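# Fold the unzipped laundry bag's lid fully open

## Task

Swing the lid of the already unzipped laundry bag open until it is back as far as it can go. When finished, both garments have to lie wholly inside the bag, and both the bag and the bin have to be standing on the table.

## Robot and tools

Robot: two arms, left_arm and right_arm, each on a tilted plate fixed to a shared metal frame behind them. A plate and its half of the frame count as part of that arm in any "too close" message. Calibrated bases in the scene frame: left_arm at (+0.038, +0.326, +0.115) m, quat_wxyz (+0.997, -0.062, +0.048, -0.011); right_arm at (-0.049, -0.324, +0.115) m, quat_wxyz (+0.997, +0.062, +0.048, +0.001).

Frames: the scene frame has its origin at table height, midway between the nominal bases, +x out over the table, +z up, and left_arm on the +y side (arm names do not match image sides). Each gripper's end_effector_position (m) and end_effector_quat_wxyz are given in that arm's own base frame, and may be off by a few cm. Fixed cameras and the table use the scene frame. Gripper fingers point along its +z and close along its y; the reported position is between the pads, about 1 cm behind the tips.

Row layout (shared by execute_actions and move): one flat list of 14 numbers covering both arms. Numbers 1-6 are left_arm joints in the order shoulder, elbow, waist, wrist pitch, wrist yaw, wrist roll; number 7 is left_arm opening; numbers 8-14 repeat this for right_arm. Joint numbers are offsets, scaled so 1.0 equals 2.224 rad for shoulder, elbow and waist and 8.485 rad for the three wrist joints, counted from the Joint targets reported when the action (or move) begins, not from the previous row. Opening is absolute: +1 fully open, -1 shut. All values lie in [-1, 1]. To leave an arm alone send 0 for its joints and repeat its current opening (0 is itself a command).

Joint ranges (rad): waist -2.618 to 3.054, shoulder 0 to 3.142, elbow 0 to 3.142, wrist pitch -1.571 to 1.571, wrist yaw -1.571 to 1.571, wrist roll -2.094 to 2.094. Real ends may differ by up to 0.059 rad. An action asking a joint more than 0.059 rad beyond its range is refused for both arms; if the first action of a call fails, the whole call is refused. Requests past a real end are clipped there, sometimes reported as "joint sent to its limit".

execute_actions: actions is a list of actions; each action is up to 15 rows, one per 1/30 s step, the last row held to fill 15 steps. An empty list just reports state. cameras selects images (omitted/null/["all"] = all, [] = none; unknown names invalidate the call).

move: target is one row or up to 15 rows, all offsets from the same starting Joint targets; joints travel together, so the hand curves. speed (rad/s, 0.01 to 12.57, default 0.5) caps the joint with farthest to go, one value or one per target. blend (rad) rounds corners between listed targets. opening_speed (0.2 or more per second) ramps the fingers; use it near its minimum on soft things. blocking=false returns early while the move runs. It avoids nothing, including the other arm. The result adds a "move:" line: done, off_target (resting more than 0.035 rad from target), moving, held, or fault, plus limits=held if steps were withheld. Faster moves and targets deeper past a contact hit or press harder.

wait: seconds 0 to 10, holds last commands; a running move keeps going. stop: brakes a running move (needs room). zoom_image: camera (cam_head_left, cam_head_right, cam_high, cam_left_wrist, cam_right_wrist) and region [x0, y0, x1, y1] pixels, at most 504x504, from that camera's latest image. finished_scene: ends the scene permanently; the goal must hold with the robot idle.

Results: Joint positions and Joint velocities list per arm the six joints in the order above (rad, rad/s), then finger-pad gap (m; 0.094 open). Joint targets are the base for your next offsets. "within noise" means an arm is essentially still. grip_measured uses the opening scale and reads slightly wide when empty; it follows the command until force limit, so it does not reveal contact. Release by commanding well above it. Joint torques follow position order, include gravity, have offsets and noise; joints 1-3 wrap at ±28 N m. "joint command not followed" means the clearance check altered targets. Action results also list joint positions at some steps. Tool commands shows current gripper commands.

Motion limits: each joint target stays within 0.339 rad (big joints) or 2.2 rad (wrist) of its measured angle, and targets that would shift a gripper more than 200 mm get scaled back, so big moves take several actions and unfinished motion must be recommanded. To stop pushing, or if an arm was dragged, command targets back past the measured positions.

Avoid: dropping or flinging things, letting go of moving parts, slams, hard pushes, anything leaving the table, and any hit or squeeze between the two arms (can end the scene in failure; never close one gripper on the other's fingers). Arm stops are costly. Stretching, holding loads or pushing at unreachable poses heats motors: MOTOR HOT at 75 °C, at 90 °C the arm folds and idles, at 100 °C it goes limp. The scene keeps running while you compose replies, and loose objects may be nudged occasionally.

Cameras: cam_head_left, cam_head_right, cam_high (896x504, fixed, scene frame) and fisheye cam_left_wrist, cam_right_wrist (672x504, posed in their arm's base frame, possibly lagging during motion). Calibration is approximate; fixed cameras may have shifted slightly.

Each tool is called after "Request:" as name([rows], argument=value, ...), one row to a line, values as JSON.

## Session

Request:
execute_actions(actions=[])

Scene clock: 0.00 s.
left_arm: end_effector_position=(+0.4130, -0.0422, +0.2778) grip_measured=+1.000 end_effector_quat_wxyz=(+0.776, +0.059, +0.590, +0.216) | right_arm: end_effector_position=(+0.3859, +0.0274, +0.2618) grip_measured=+1.000 end_effector_quat_wxyz=(+0.253, +0.177, +0.950, -0.044)
Joint names: [shoulder, elbow, waist, wrist pitch, wrist yaw, wrist roll]
Joint positions: left_arm=[1.544 0.505 -0.286 1.374 -0.434 0.516 0.094] | right_arm=[1.667 1.827 0.187 -1.275 0.259 0.494 0.094]
Joint velocities: within noise
Joint torques (N m): no reading
Motor temperatures (°C): left_arm=[27 35 25 34 26 25 23] | right_arm=[31 32 27 32 27 25 22]
Heat: left arm: 35 °C; right arm: 32 °C.
Joint targets: left_arm=[1.543 0.506 -0.287 1.364 -0.432 0.514] | right_arm=[1.657 1.837 0.189 -1.274 0.263 0.493]
Tool commands: left_gripper/opening=+1.0 right_gripper/opening=+1.0

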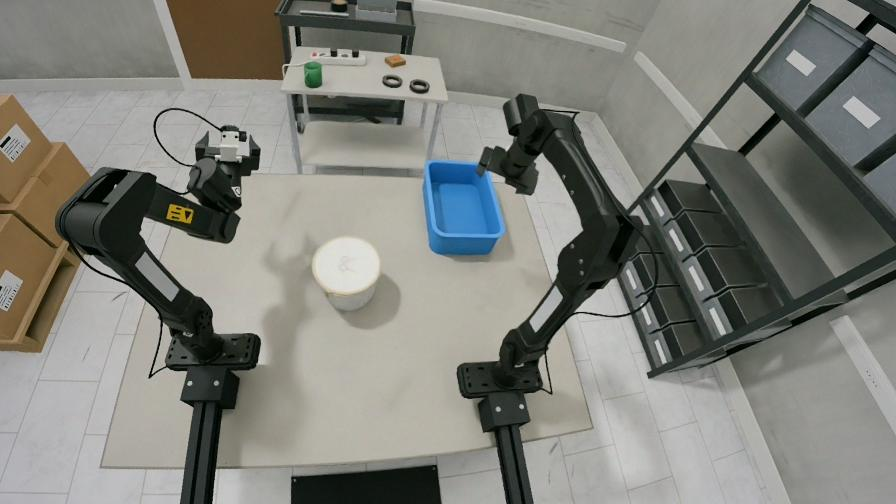

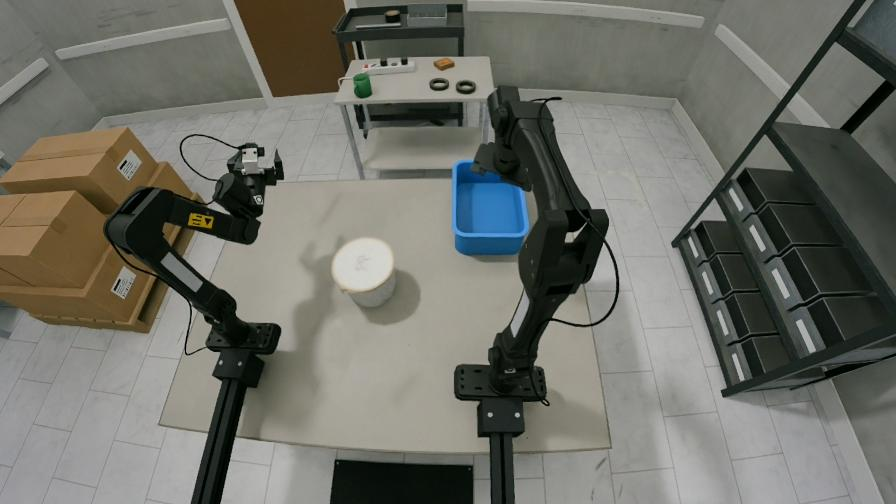

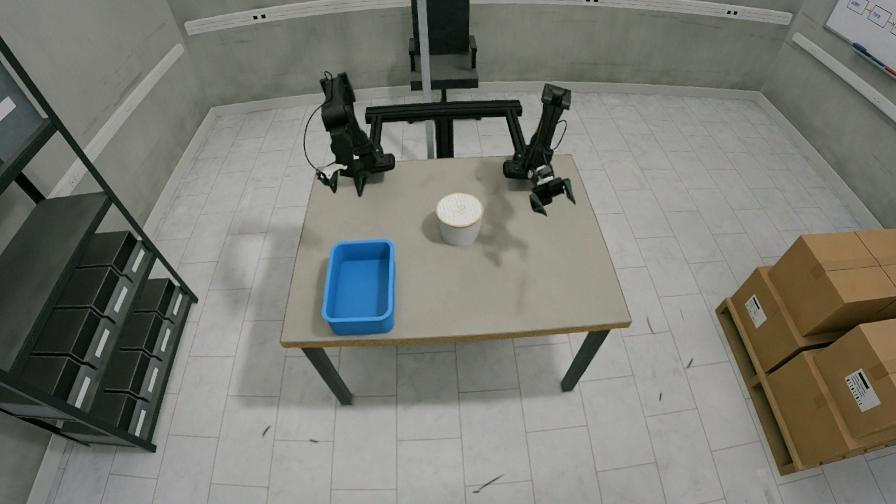

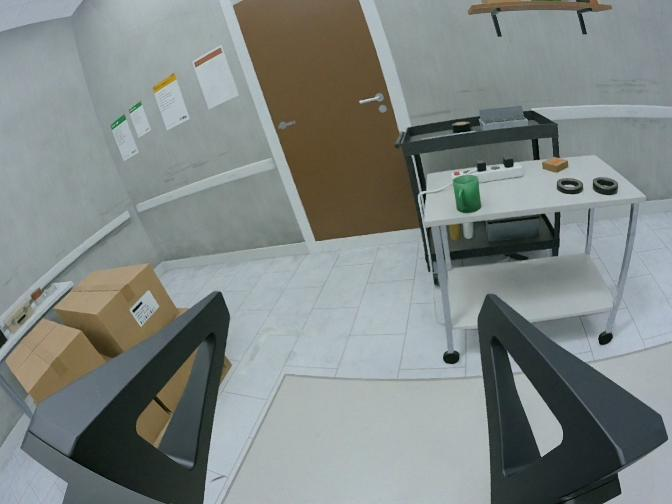

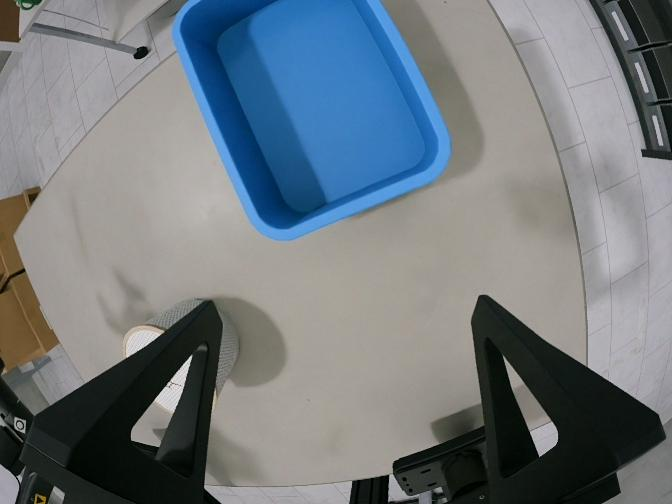

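Request:
zoom_image(camera="cam_head_left", region=[290, 215, 420, 325])

Request:
zoom_image(camera="cam_head_right", region=[310, 215, 430, 325])

Request:
zoom_image(camera="cam_high", region=[420, 180, 510, 255])

Request:
zoom_image(camera="cam_right_wrist", region=[100, 270, 290, 440])

Scaled by 3.877 from the camera's 896x504 image, which has a finer 1280x720 frame.

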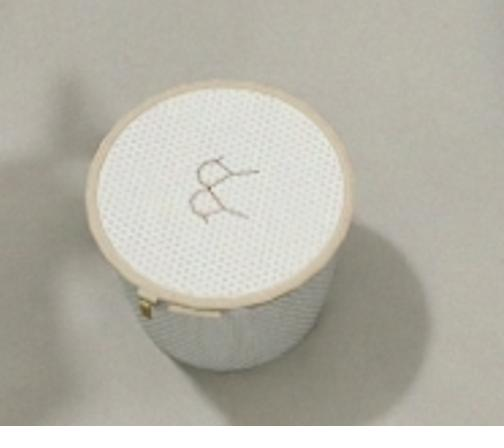

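Scaled by 4.200 from the camera's 896x504 image, which has a finer 1280x720 frame.

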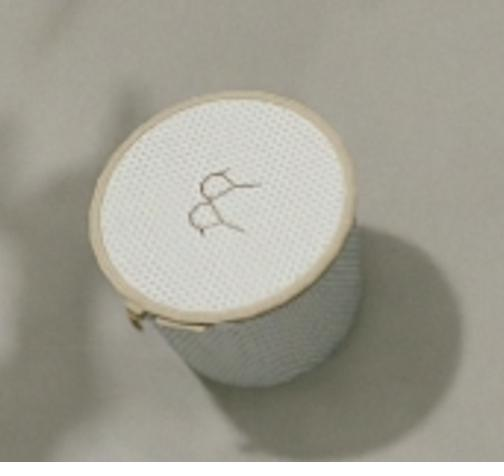

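Scaled by 5.600 from the camera's 896x504 image, which has a finer 1280x720 frame.

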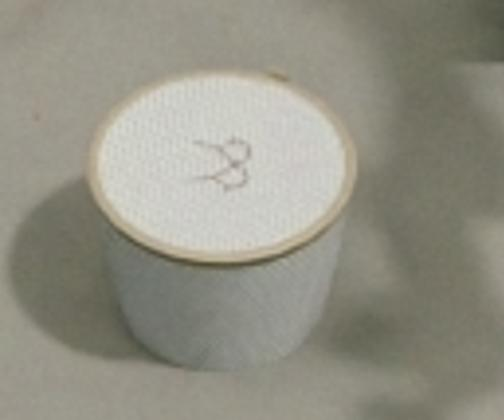

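Scaled by 2.653 from the camera's 672x504 image, which has a finer 960x720 frame.

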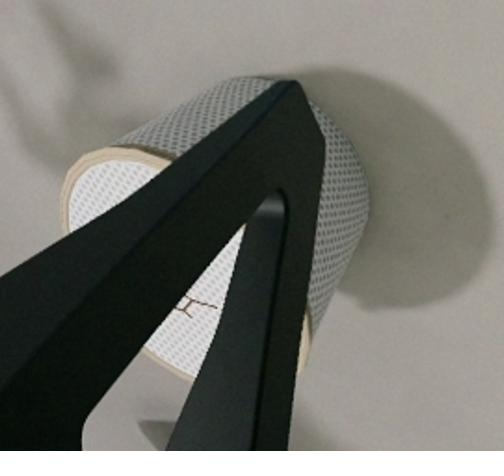

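Request:
move(target=[0,0,0,0,0,0,1,-0.2055,-0.691,0.3143,0.2562,-0.031,-0.0581,1], speed=1.2, cameras=["cam_right_wrist"])

Scene clock: 189.47 s.
left_arm: end_effector_position=(+0.4130, -0.0422, +0.2778) grip_measured=+1.000 end_effector_quat_wxyz=(+0.776, +0.059, +0.590, +0.216) | right_arm: end_effector_position=(+0.2406, +0.2891, +0.2070) grip_measured=+1.000 end_effector_quat_wxyz=(+0.635, -0.297, +0.648, +0.298)
Joint names: [shoulder, elbow, waist, wrist pitch, wrist yaw, wrist roll]
Joint positions: left_arm=[1.544 0.505 -0.286 1.374 -0.434 0.516 0.094] | right_arm=[1.218 0.315 0.879 0.887 0.01 0.009 0.094]
Joint velocities: within noise
Joint torques (N m): left_arm=[-6.91 7.5 -0.68 1.65 0.16 -0.09] | right_arm=[-4.52 4.83 1.13 1.72 -0.17 -0.11]
Motor temperatures (°C): left_arm=[28 36 24 37 26 23 23] | right_arm=[36 33 26 30 26 25 22]
Heat: left arm: 37 °C; right arm: 36 °C.
Joint targets: left_arm=[1.543 0.506 -0.287 1.364 -0.432 0.514] | right_arm=[1.200 0.300 0.889 0.899 0.000 0.000]
move: done
camera_calibration:
cam_right_wrist: T_world_to_cam=[[0.769906, -0.634487, -0.068351, 0.0160564], [-0.432384, -0.439874, -0.787118, 0.419276], [0.46935, 0.635561, -0.613003, -0.0658536], [0, 0, 0, 1]] pos_world=[0.199834, 0.23647, 0.290749]
Images, in order (width x height): cam_right_wrist 672x504.

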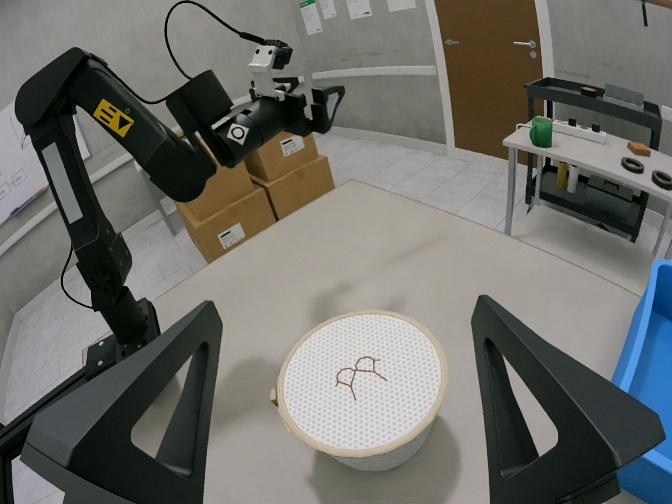

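Request:
zoom_image(camera="cam_right_wrist", region=[250, 300, 460, 480])

Scaled by 2.400 from the camera's 672x504 image, which has a finer 960x720 frame.

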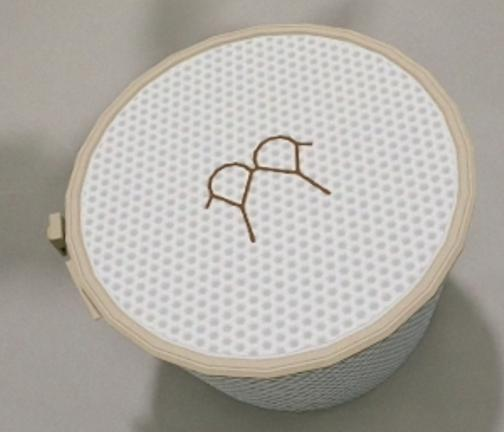

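Request:
move(target=[0,0,0,0,0,0,1,0,0,0.32,0,0.118,0,1], speed=1.2, cameras=["cam_right_wrist","cam_head_left"])

Request:
zoom_image(camera="cam_right_wrist", region=[230, 270, 480, 490])

Scene clock: 216.33 s.
left_arm: end_effector_position=(+0.4130, -0.0422, +0.2778) grip_measured=+1.000 end_effector_quat_wxyz=(+0.776, +0.059, +0.590, +0.216) | right_arm: end_effector_position=(+0.1423, +0.2980, +0.2089) grip_measured=+1.000 end_effector_quat_wxyz=(+0.674, -0.210, +0.678, +0.206)
Joint names: [shoulder, elbow, waist, wrist pitch, wrist yaw, wrist roll]
Joint positions: left_arm=[1.544 0.505 -0.286 1.374 -0.434 0.516 0.094] | right_arm=[1.218 0.315 1.592 0.891 0.995 0.007 0.094]
Joint velocities: within noise
Joint torques (N m): left_arm=[-7.1 7.36 -0.54 1.67 0.18 -0.05] | right_arm=[-3.77 4.83 0.91 1.4 0.03 -0.09]
Motor temperatures (°C): left_arm=[28 36 24 37 26 23 23] | right_arm=[33 33 26 31 26 25 22]
Heat: left arm: 37 °C; right arm: 33 °C.
Joint targets: left_arm=[1.543 0.506 -0.287 1.364 -0.432 0.514] | right_arm=[1.200 0.300 1.601 0.899 1.001 0.000]
move: done
camera_calibration:
cam_right_wrist: T_world_to_cam=[[0.572153, -0.81821, -0.0563247, 0.177825], [-0.523121, -0.311187, -0.793415, 0.35811], [0.631653, 0.483419, -0.60607, -0.00335628], [0, 0, 0, 1]] pos_world=[0.0877119, 0.25856, 0.292112]
Images, in order (width x height): cam_head_left 896x504, cam_right_wrist 672x504.

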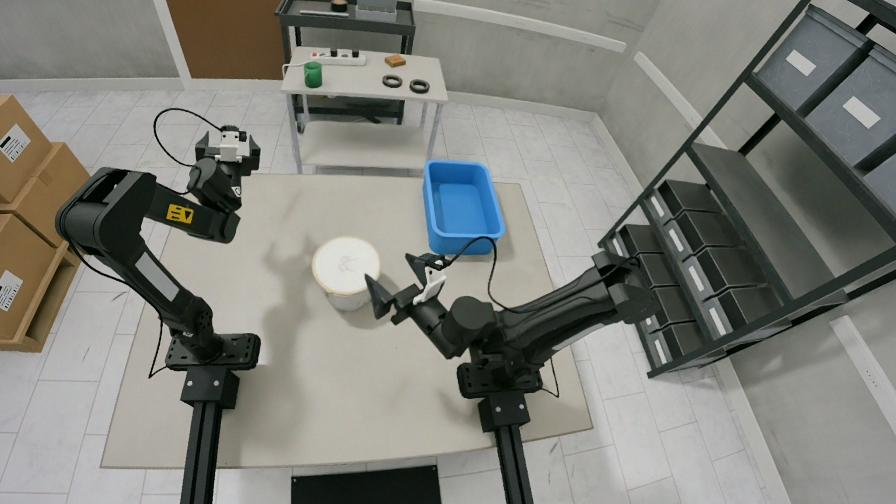

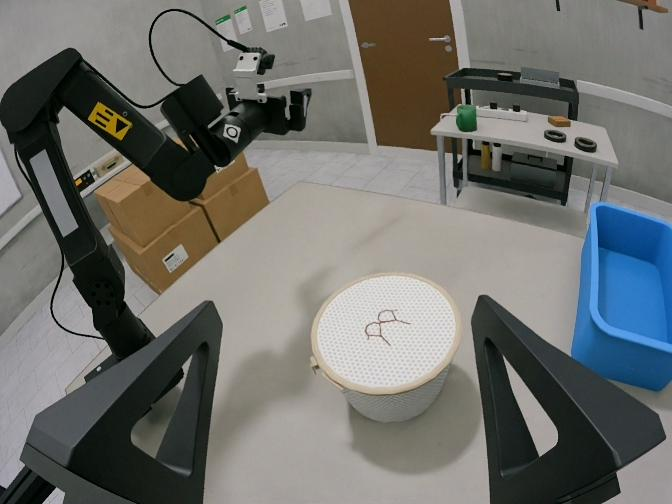

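Scaled by 2.016 from the camera's 672x504 image, which has a finer 960x720 frame.

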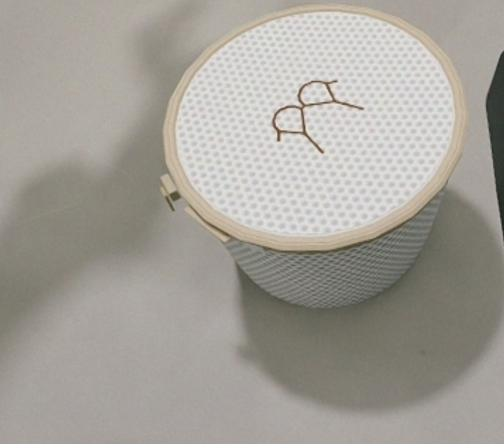

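Request:
move([
  [0,0,0,0,0,0,1,0,0,-0.6506,0,-0.118,0.1768,-1],
  [0,0,0,0,0,0,1,0.526,0.2635,-0.6506,0.0689,-0.224,0.1768,-1],
], speed=1.2, blend=0.1, cameras=["cam_right_wrist","cam_head_left","cam_high"])

Scene clock: 258.33 s.
left_arm: end_effector_position=(+0.4130, -0.0422, +0.2778) grip_measured=+1.000 end_effector_quat_wxyz=(+0.776, +0.059, +0.590, +0.216) | right_arm: end_effector_position=(+0.4411, +0.2114, +0.0632) grip_measured=-0.983 end_effector_quat_wxyz=(+0.202, +0.165, +0.692, +0.673)
Joint names: [shoulder, elbow, waist, wrist pitch, wrist yaw, wrist roll]
Joint positions: left_arm=[1.544 0.505 -0.286 1.374 -0.434 0.516 0.094] | right_arm=[2.353 0.865 0.158 1.47 -0.888 1.499 0.001]
Joint velocities: within noise
Joint torques (N m): left_arm=[-6.94 7.2 -0.68 1.65 0.14 -0.06] | right_arm=[-8.55 4.6 0.85 1.52 -0.16 -0.01]
Motor temperatures (°C): left_arm=[28 36 24 38 26 23 23] | right_arm=[32 33 26 31 26 25 22]
Heat: left arm: 38 °C; right arm: 33 °C.
Joint targets: left_arm=[1.543 0.506 -0.287 1.364 -0.432 0.514] | right_arm=[2.370 0.886 0.153 1.484 -0.899 1.500]
move: done
camera_calibration:
cam_right_wrist: T_world_to_cam=[[-0.000335495, 0.00297141, -0.999996, 0.0664532], [-0.99262, -0.12127, -0.0000273249, 0.488679], [-0.12127, 0.992615, 0.00299017, -0.0525075], [0, 0, 0, 1]] pos_world=[0.478727, 0.111184, 0.0666233]
Images, in order (width x height): cam_head_left 896x504, cam_high 896x504, cam_right_wrist 672x504.

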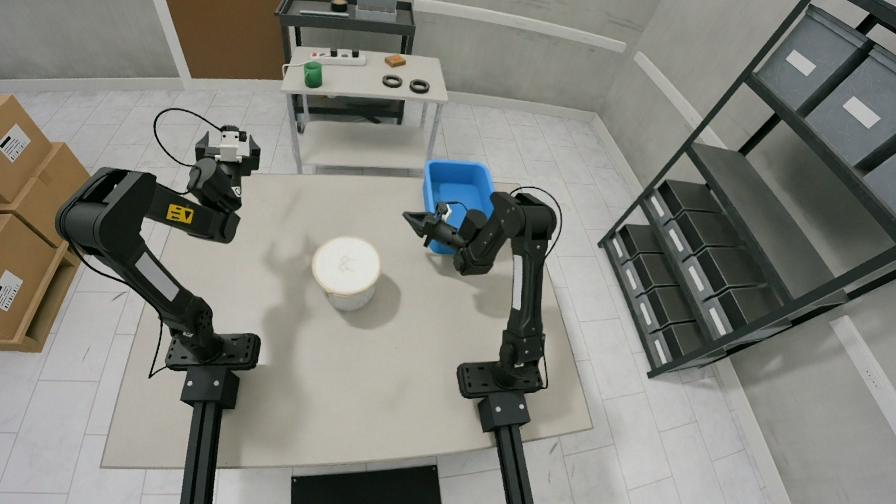

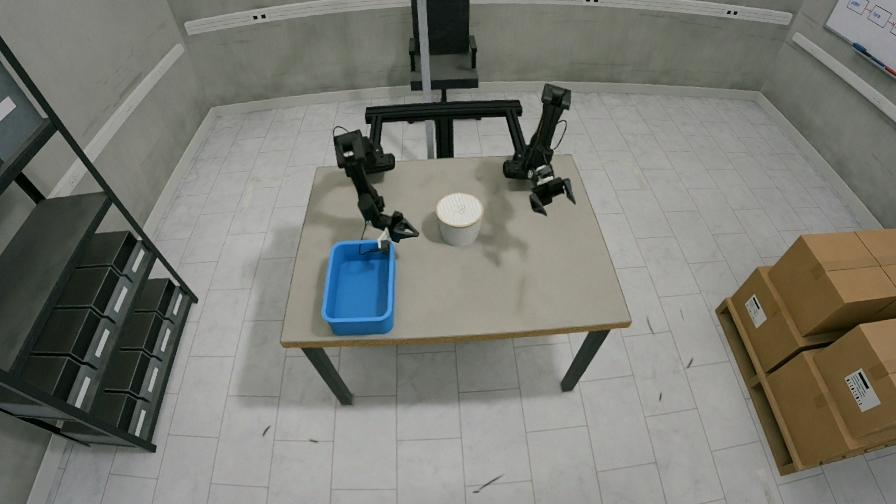

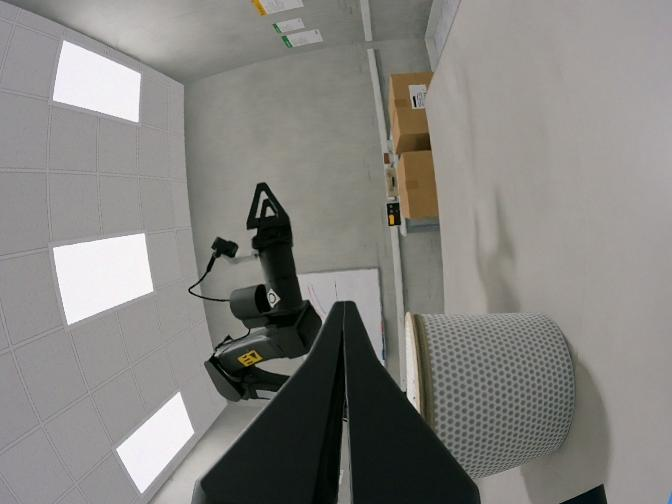

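Request:
zoom_image(camera="cam_right_wrist", region=[380, 290, 600, 490])

Scaled by 2.291 from the camera's 672x504 image, which has a finer 960x720 frame.

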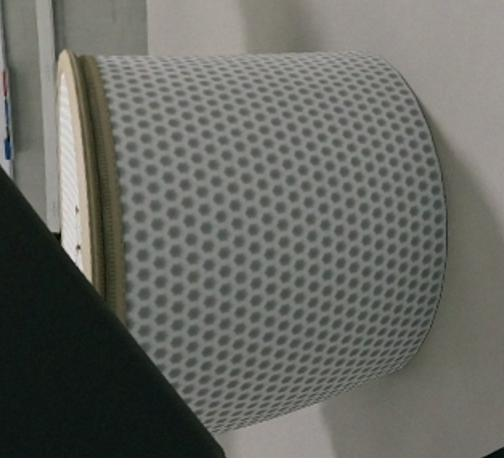

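Request:
move(target=[0,0,0,0,0,0,1,0.0418,0.0522,0.0153,-0.0616,-0.0648,0,-0.97], speed=0.8)

Request:
zoom_image(camera="cam_head_left", region=[300, 205, 460, 325])

Request:
zoom_image(camera="cam_right_wrist", region=[280, 240, 540, 480])

Scene clock: 380.33 s.
left_arm: end_effector_position=(+0.4130, -0.0422, +0.2778) grip_measured=+1.000 end_effector_quat_wxyz=(+0.776, +0.059, +0.590, +0.216) | right_arm: end_effector_position=(+0.3802, +0.2450, +0.0538) grip_measured=-0.969 end_effector_quat_wxyz=(-0.024, +0.000, +0.717, +0.697)
Joint names: [shoulder, elbow, waist, wrist pitch, wrist yaw, wrist roll]
Joint positions: left_arm=[1.544 0.505 -0.286 1.374 -0.434 0.516 0.094] | right_arm=[2.388 1.03 0.169 1.161 -1.432 1.41 0.001]
Joint velocities: within noise
Joint torques (N m): left_arm=[-6.91 7.42 -0.91 1.61 0.17 0.01] | right_arm=[-4.7 1.1 2.65 -0.73 -0.27 0.9]
Motor temperatures (°C): left_arm=[28 36 24 38 26 23 23] | right_arm=[36 32 26 32 26 25 24]
Heat: left arm: 38 °C; right arm: 36 °C.
Joint targets: left_arm=[1.543 0.506 -0.287 1.364 -0.432 0.514] | right_arm=[2.463 1.002 0.187 0.961 -1.449 1.501]
move: off_target (right_arm); right_arm: the wrist pitch is farthest, 0.200 rad from its target
camera_calibration:
cam_right_wrist: T_world_to_cam=[[-0.0930671, -0.0160472, -0.995531, 0.0966595], [-0.775185, -0.626315, 0.0825639, 0.468902], [-0.624841, 0.779405, 0.0458498, 0.148099], [0, 0, 0, 1]] pos_world=[0.46502, 0.179802, 0.0507228]

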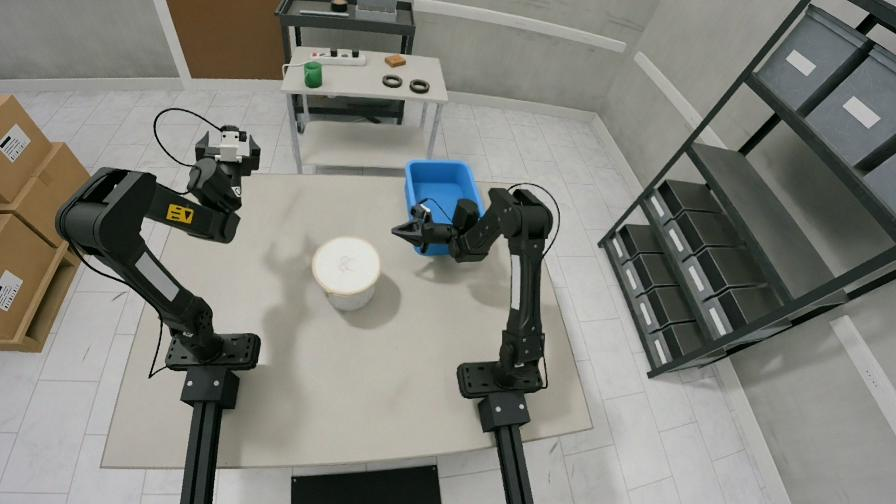

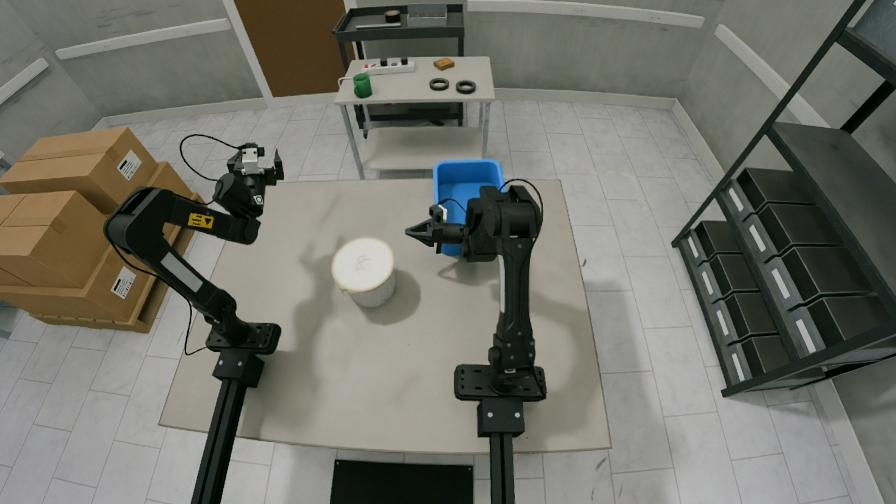

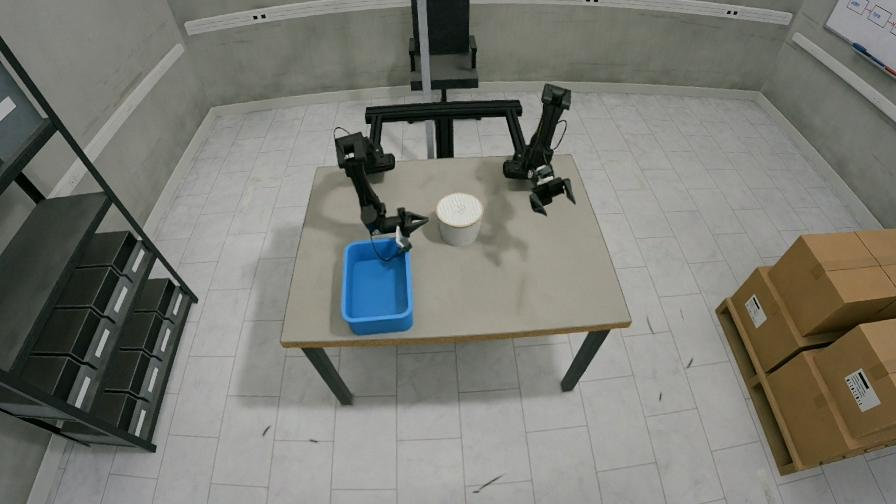

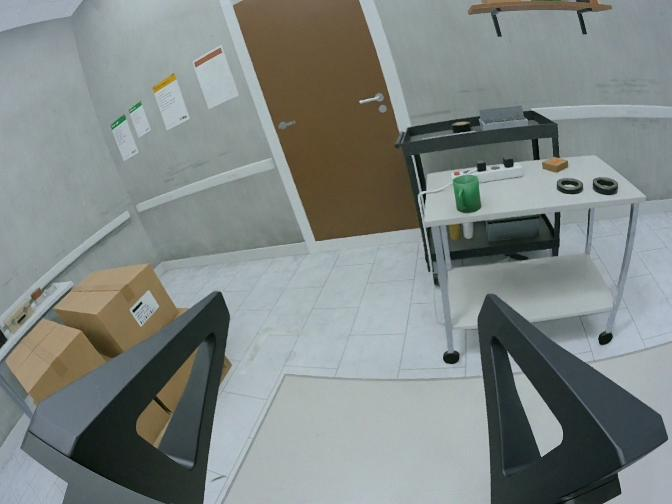

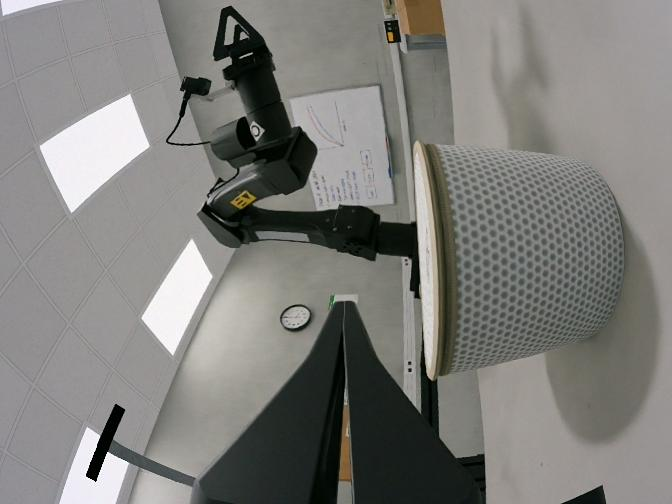

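Scaled by 3.150 from the camera's 896x504 image, which has a finer 1280x720 frame.

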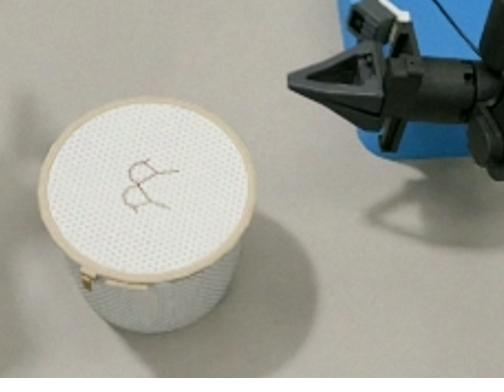

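Scaled by 1.938 from the camera's 672x504 image, which has a finer 960x720 frame.

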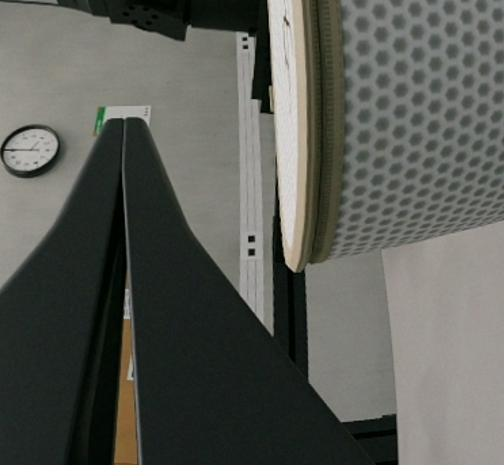

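Request:
move([
  [0,0,0,0,0,0,1,-0.253,0,0,0.0236,0,0,-0.97],
  [0,0,0,0,0,0,1,-0.478,0,-0.1,0,0.13,-0.17,-0.97],
], speed=[0.5,1.0], blend=0.1, cameras=["cam_head_left","cam_head_right","cam_high"])

Scene clock: 398.73 s.
left_arm: end_effector_position=(+0.4130, -0.0422, +0.2778) grip_measured=+1.000 end_effector_quat_wxyz=(+0.776, +0.059, +0.590, +0.216) | right_arm: end_effector_position=(+0.4326, +0.0500, +0.4627) grip_measured=-0.969 end_effector_quat_wxyz=(+0.859, -0.131, +0.484, +0.101)
Joint names: [shoulder, elbow, waist, wrist pitch, wrist yaw, wrist roll]
Joint positions: left_arm=[1.544 0.505 -0.286 1.374 -0.434 0.516 0.094] | right_arm=[1.421 1.011 -0.03 0.969 -0.355 0.066 0.001]
Joint velocities: within noise
Joint torques (N m): left_arm=[-6.71 7.34 -0.75 1.65 0.15 -0.05] | right_arm=[-8.13 5.76 0.23 1.25 0.1 -0.09]
Motor temperatures (°C): left_arm=[28 35 24 38 26 23 23] | right_arm=[34 31 26 31 26 25 23]
Heat: left arm: 38 °C; right arm: 34 °C.
Joint targets: left_arm=[1.543 0.506 -0.287 1.364 -0.432 0.514] | right_arm=[1.399 1.002 -0.035 0.961 -0.346 0.058]
move: done
Images, in order (width x height): cam_head_left 896x504, cam_head_right 896x504, cam_high 896x504.

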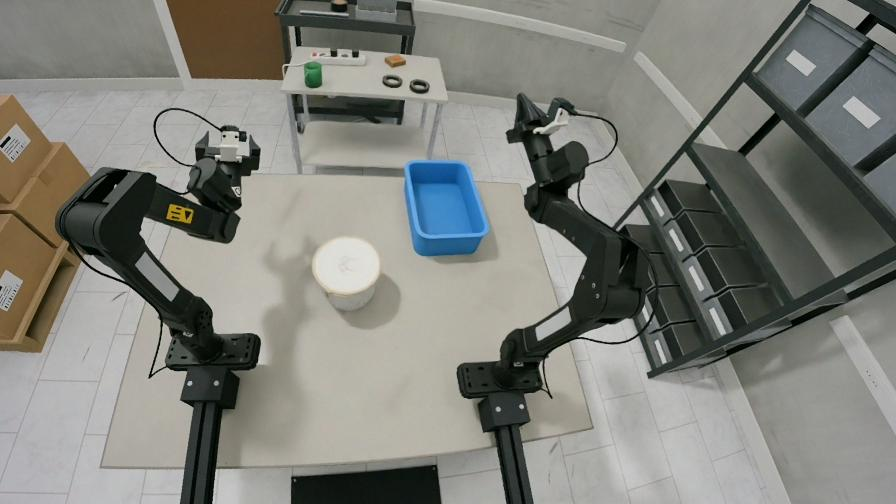

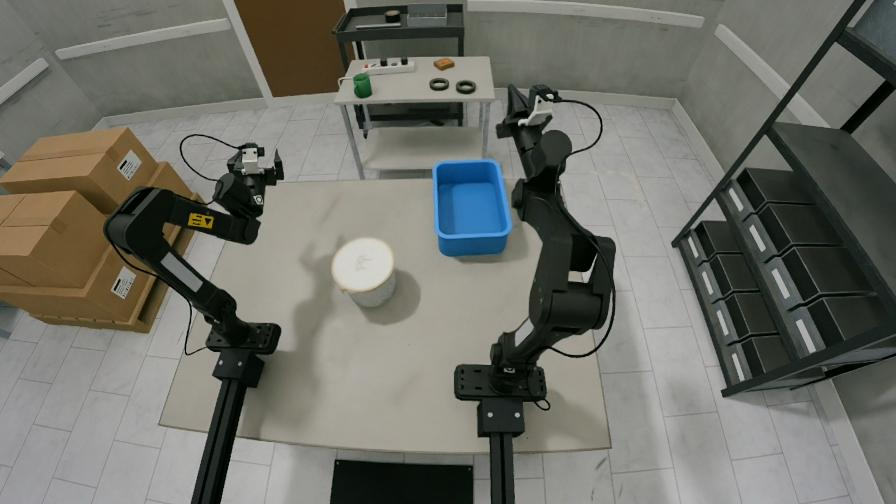

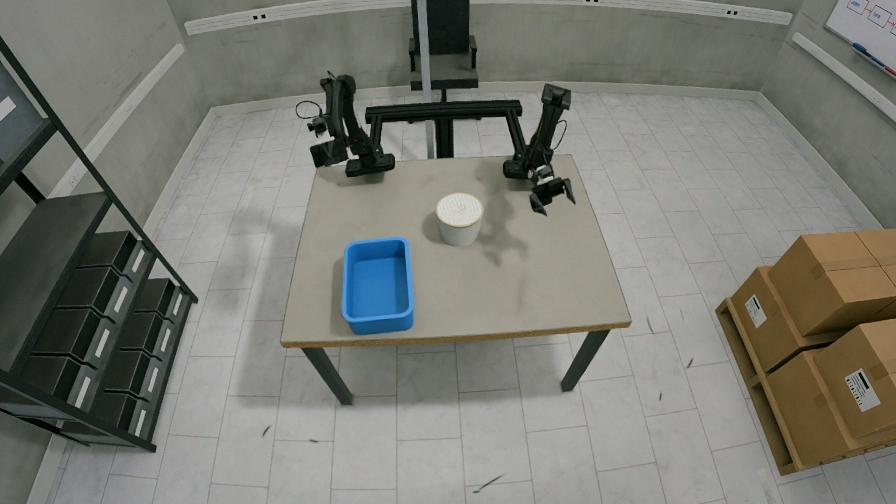

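Request:
move([
  [0.1605,0.008,0.136,0.003,0.2312,-0.2374,-0.97,0,0,0,0,0,0,-0.97],
  [0.3912,0.008,0.136,0.003,0.2312,-0.2374,-0.97,0,0,0,0,0,0,-0.97],
], speed=[1.0,0.6])

Request:
zoom_image(camera="cam_left_wrist", region=[100, 240, 360, 480])

Request:
zoom_image(camera="cam_head_right", region=[280, 205, 440, 325])

Request:
zoom_image(camera="cam_high", region=[420, 180, 540, 270])

Scene clock: 439.43 s.
left_arm: end_effector_position=(+0.2693, -0.1746, +0.0104) grip_measured=-0.964 end_effector_quat_wxyz=(-0.123, -0.165, +0.696, -0.687) | right_arm: end_effector_position=(+0.4327, +0.0498, +0.4626) grip_measured=-0.969 end_effector_quat_wxyz=(+0.859, -0.131, +0.485, +0.101)
Joint names: [shoulder, elbow, waist, wrist pitch, wrist yaw, wrist roll]
Joint positions: left_arm=[2.389 0.516 0.009 1.392 1.518 -1.5 0.002] | right_arm=[1.421 1.011 -0.03 0.968 -0.353 0.065 0.001]
Joint velocities: within noise
Joint torques (N m): left_arm=[-6.95 1.89 -0.44 1.16 0.46 -0.04] | right_arm=[-8.14 5.76 0.21 1.26 0.11 -0.1]
Motor temperatures (°C): left_arm=[27 35 24 38 26 23 23] | right_arm=[36 33 26 33 26 25 23]
Heat: left arm: 38 °C; right arm: 36 °C.
Joint targets: left_arm=[2.413 0.524 0.015 1.389 1.530 -1.500] | right_arm=[1.399 1.002 -0.035 0.961 -0.346 0.058]
move: done
camera_calibration:
cam_left_wrist: T_world_to_cam=[[0.384239, -0.0685881, 0.920682, -0.119328], [-0.746357, 0.563909, 0.353495, 0.318848], [-0.543426, -0.822984, 0.165485, 0.103805], [0, 0, 0, 1]] pos_world=[0.340235, -0.102556, -0.0200267]
cam_right_wrist: T_world_to_cam=[[0.340541, -0.93656, 0.0829942, -0.135473], [-0.0902547, -0.120424, -0.988611, 0.527539], [0.935888, 0.329172, -0.125538, -0.259243], [0, 0, 0, 1]] pos_world=[0.33637, 0.0219858, 0.50023]

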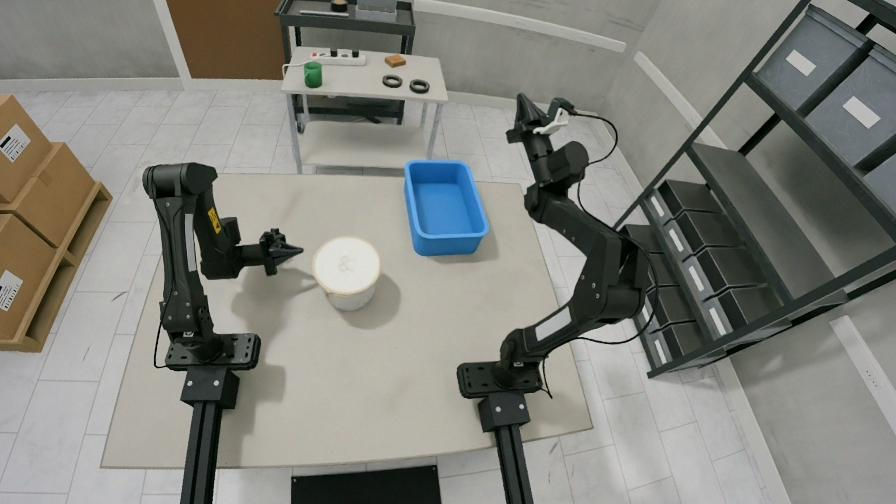

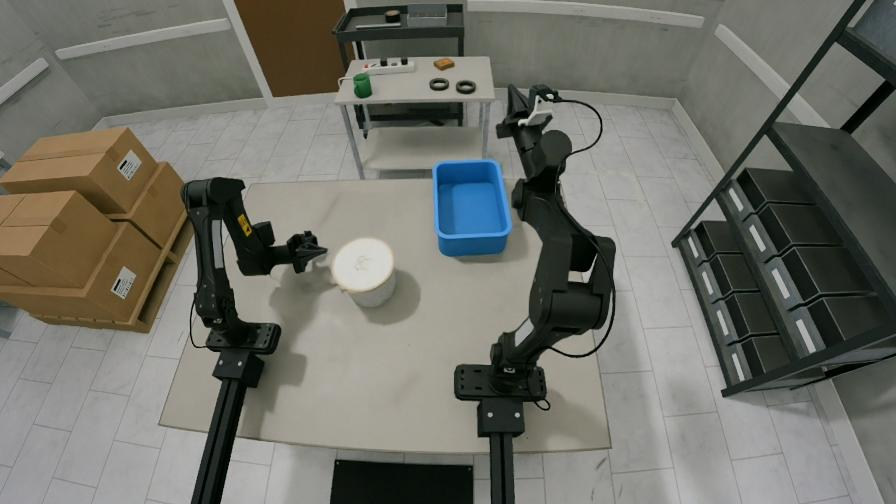

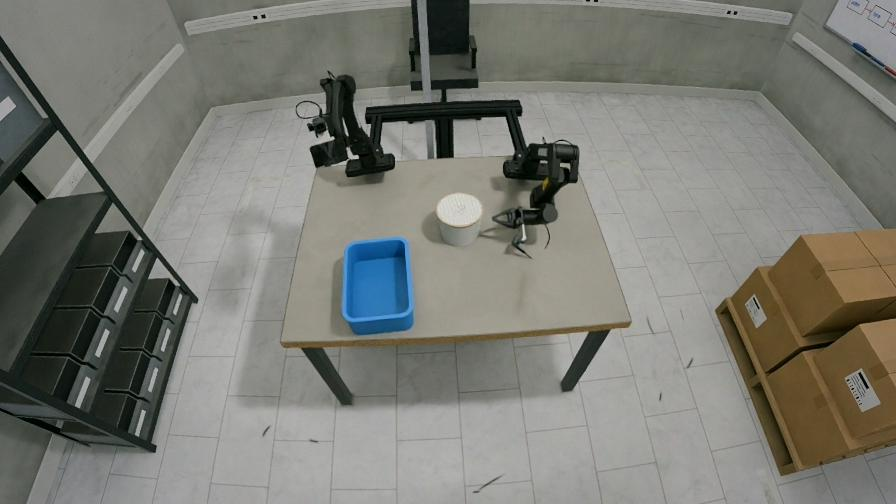

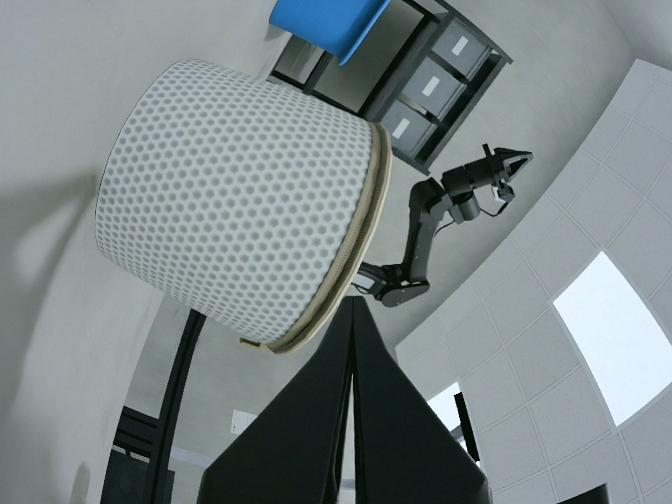

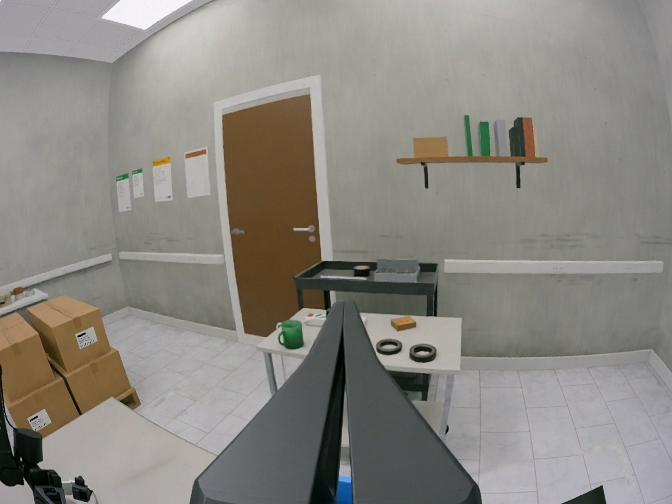

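Scaled by 1.938 from the camera's 672x504 image, which has a finer 960x720 frame.

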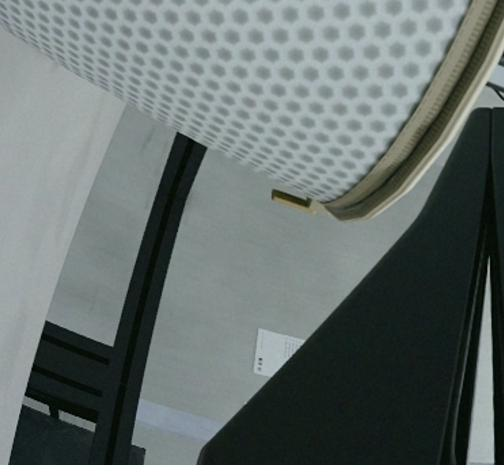

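Scaled by 3.150 from the camera's 896x504 image, which has a finer 1280x720 frame.

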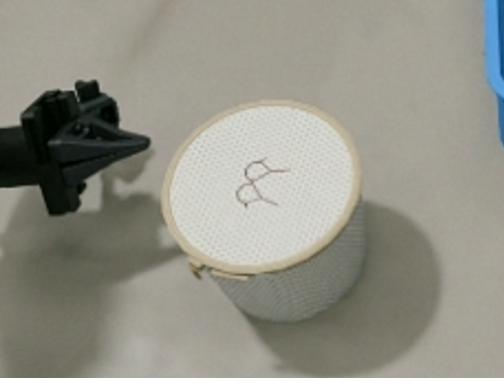

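Scaled by 4.200 from the camera's 896x504 image, which has a finer 1280x720 frame.

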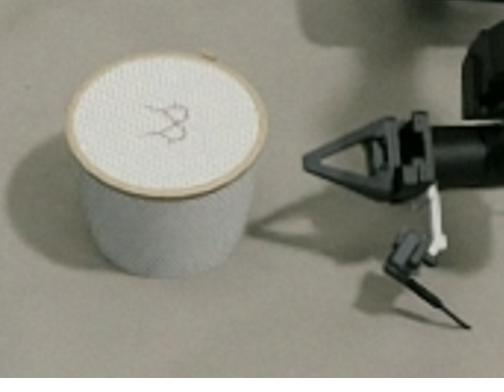

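Request:
zoom_image(camera="cam_left_wrist", region=[250, 250, 370, 370])

Scaled by 4.200 from the camera's 672x504 image, which has a finer 960x720 frame.

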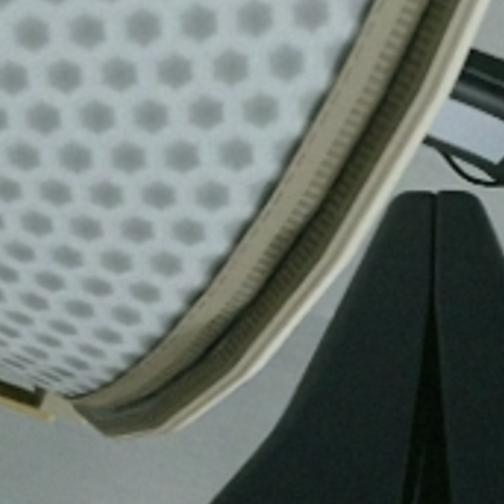

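Request:
move(target=[-0.019,0.0119,-0.0252,-0.0081,0,0,-0.70,0,0,0,0,0,0,-0.97], speed=0.3, cameras=["cam_left_wrist","cam_head_right"])

Request:
zoom_image(camera="cam_left_wrist", region=[250, 220, 430, 380])

Request:
zoom_image(camera="cam_head_right", region=[280, 205, 440, 325])

Scene clock: 489.93 s.
left_arm: end_effector_position=(+0.2673, -0.1861, +0.0084) grip_measured=-0.701 end_effector_quat_wxyz=(-0.146, -0.159, +0.698, -0.683) | right_arm: end_effector_position=(+0.4327, +0.0498, +0.4626) grip_measured=-0.969 end_effector_quat_wxyz=(+0.859, -0.131, +0.485, +0.101)
Joint names: [shoulder, elbow, waist, wrist pitch, wrist yaw, wrist roll]
Joint positions: left_arm=[2.389 0.542 -0.034 1.342 1.518 -1.5 0.014] | right_arm=[1.421 1.011 -0.03 0.968 -0.353 0.065 0.001]
Joint velocities: within noise
Joint torques (N m): left_arm=[-10.91 1.98 -1.78 1.02 0.48 0.02] | right_arm=[-8.13 5.78 0.23 1.26 0.11 -0.1]
Motor temperatures (°C): left_arm=[26 33 23 36 26 23 23] | right_arm=[36 34 25 33 26 25 23]
Heat: left arm: 36 °C; right arm: 36 °C.
Joint targets: left_arm=[2.371 0.550 -0.041 1.321 1.530 -1.500] | right_arm=[1.399 1.002 -0.035 0.961 -0.346 0.058]
move: done
camera_calibration:
cam_left_wrist: T_world_to_cam=[[0.402972, -0.0856155, 0.911199, -0.125641], [-0.712926, 0.594943, 0.371187, 0.321246], [-0.573891, -0.799195, 0.178708, 0.105958], [0, 0, 0, 1]] pos_world=[0.340462, -0.117198, -0.0236941]
Images, in order (width x height): cam_head_right 896x504, cam_left_wrist 672x504.

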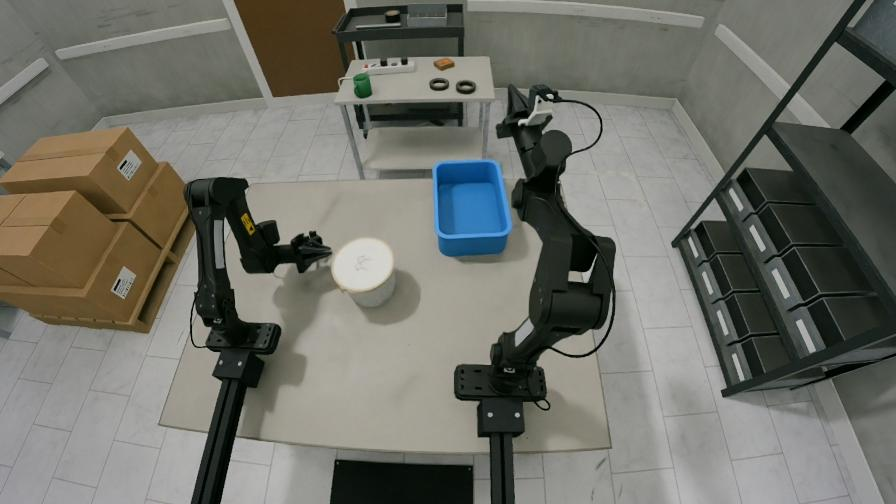

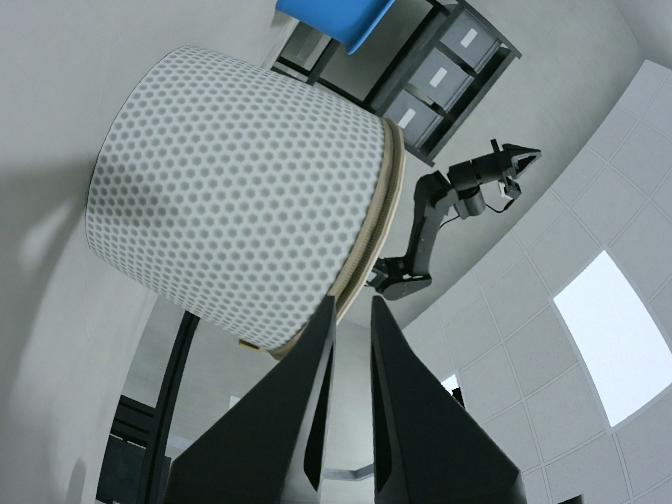

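Scaled by 2.800 from the camera's 672x504 image, which has a finer 960x720 frame.

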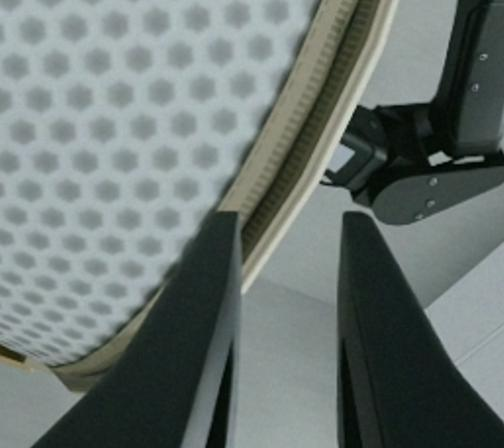

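Scaled by 3.150 from the camera's 896x504 image, which has a finer 1280x720 frame.

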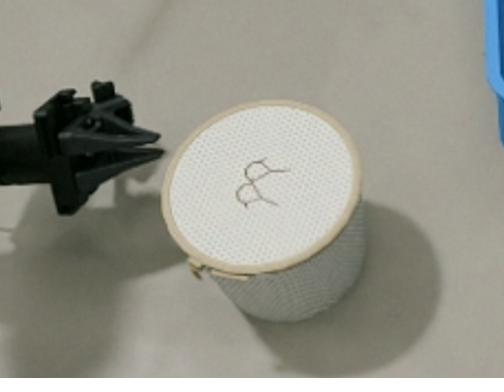

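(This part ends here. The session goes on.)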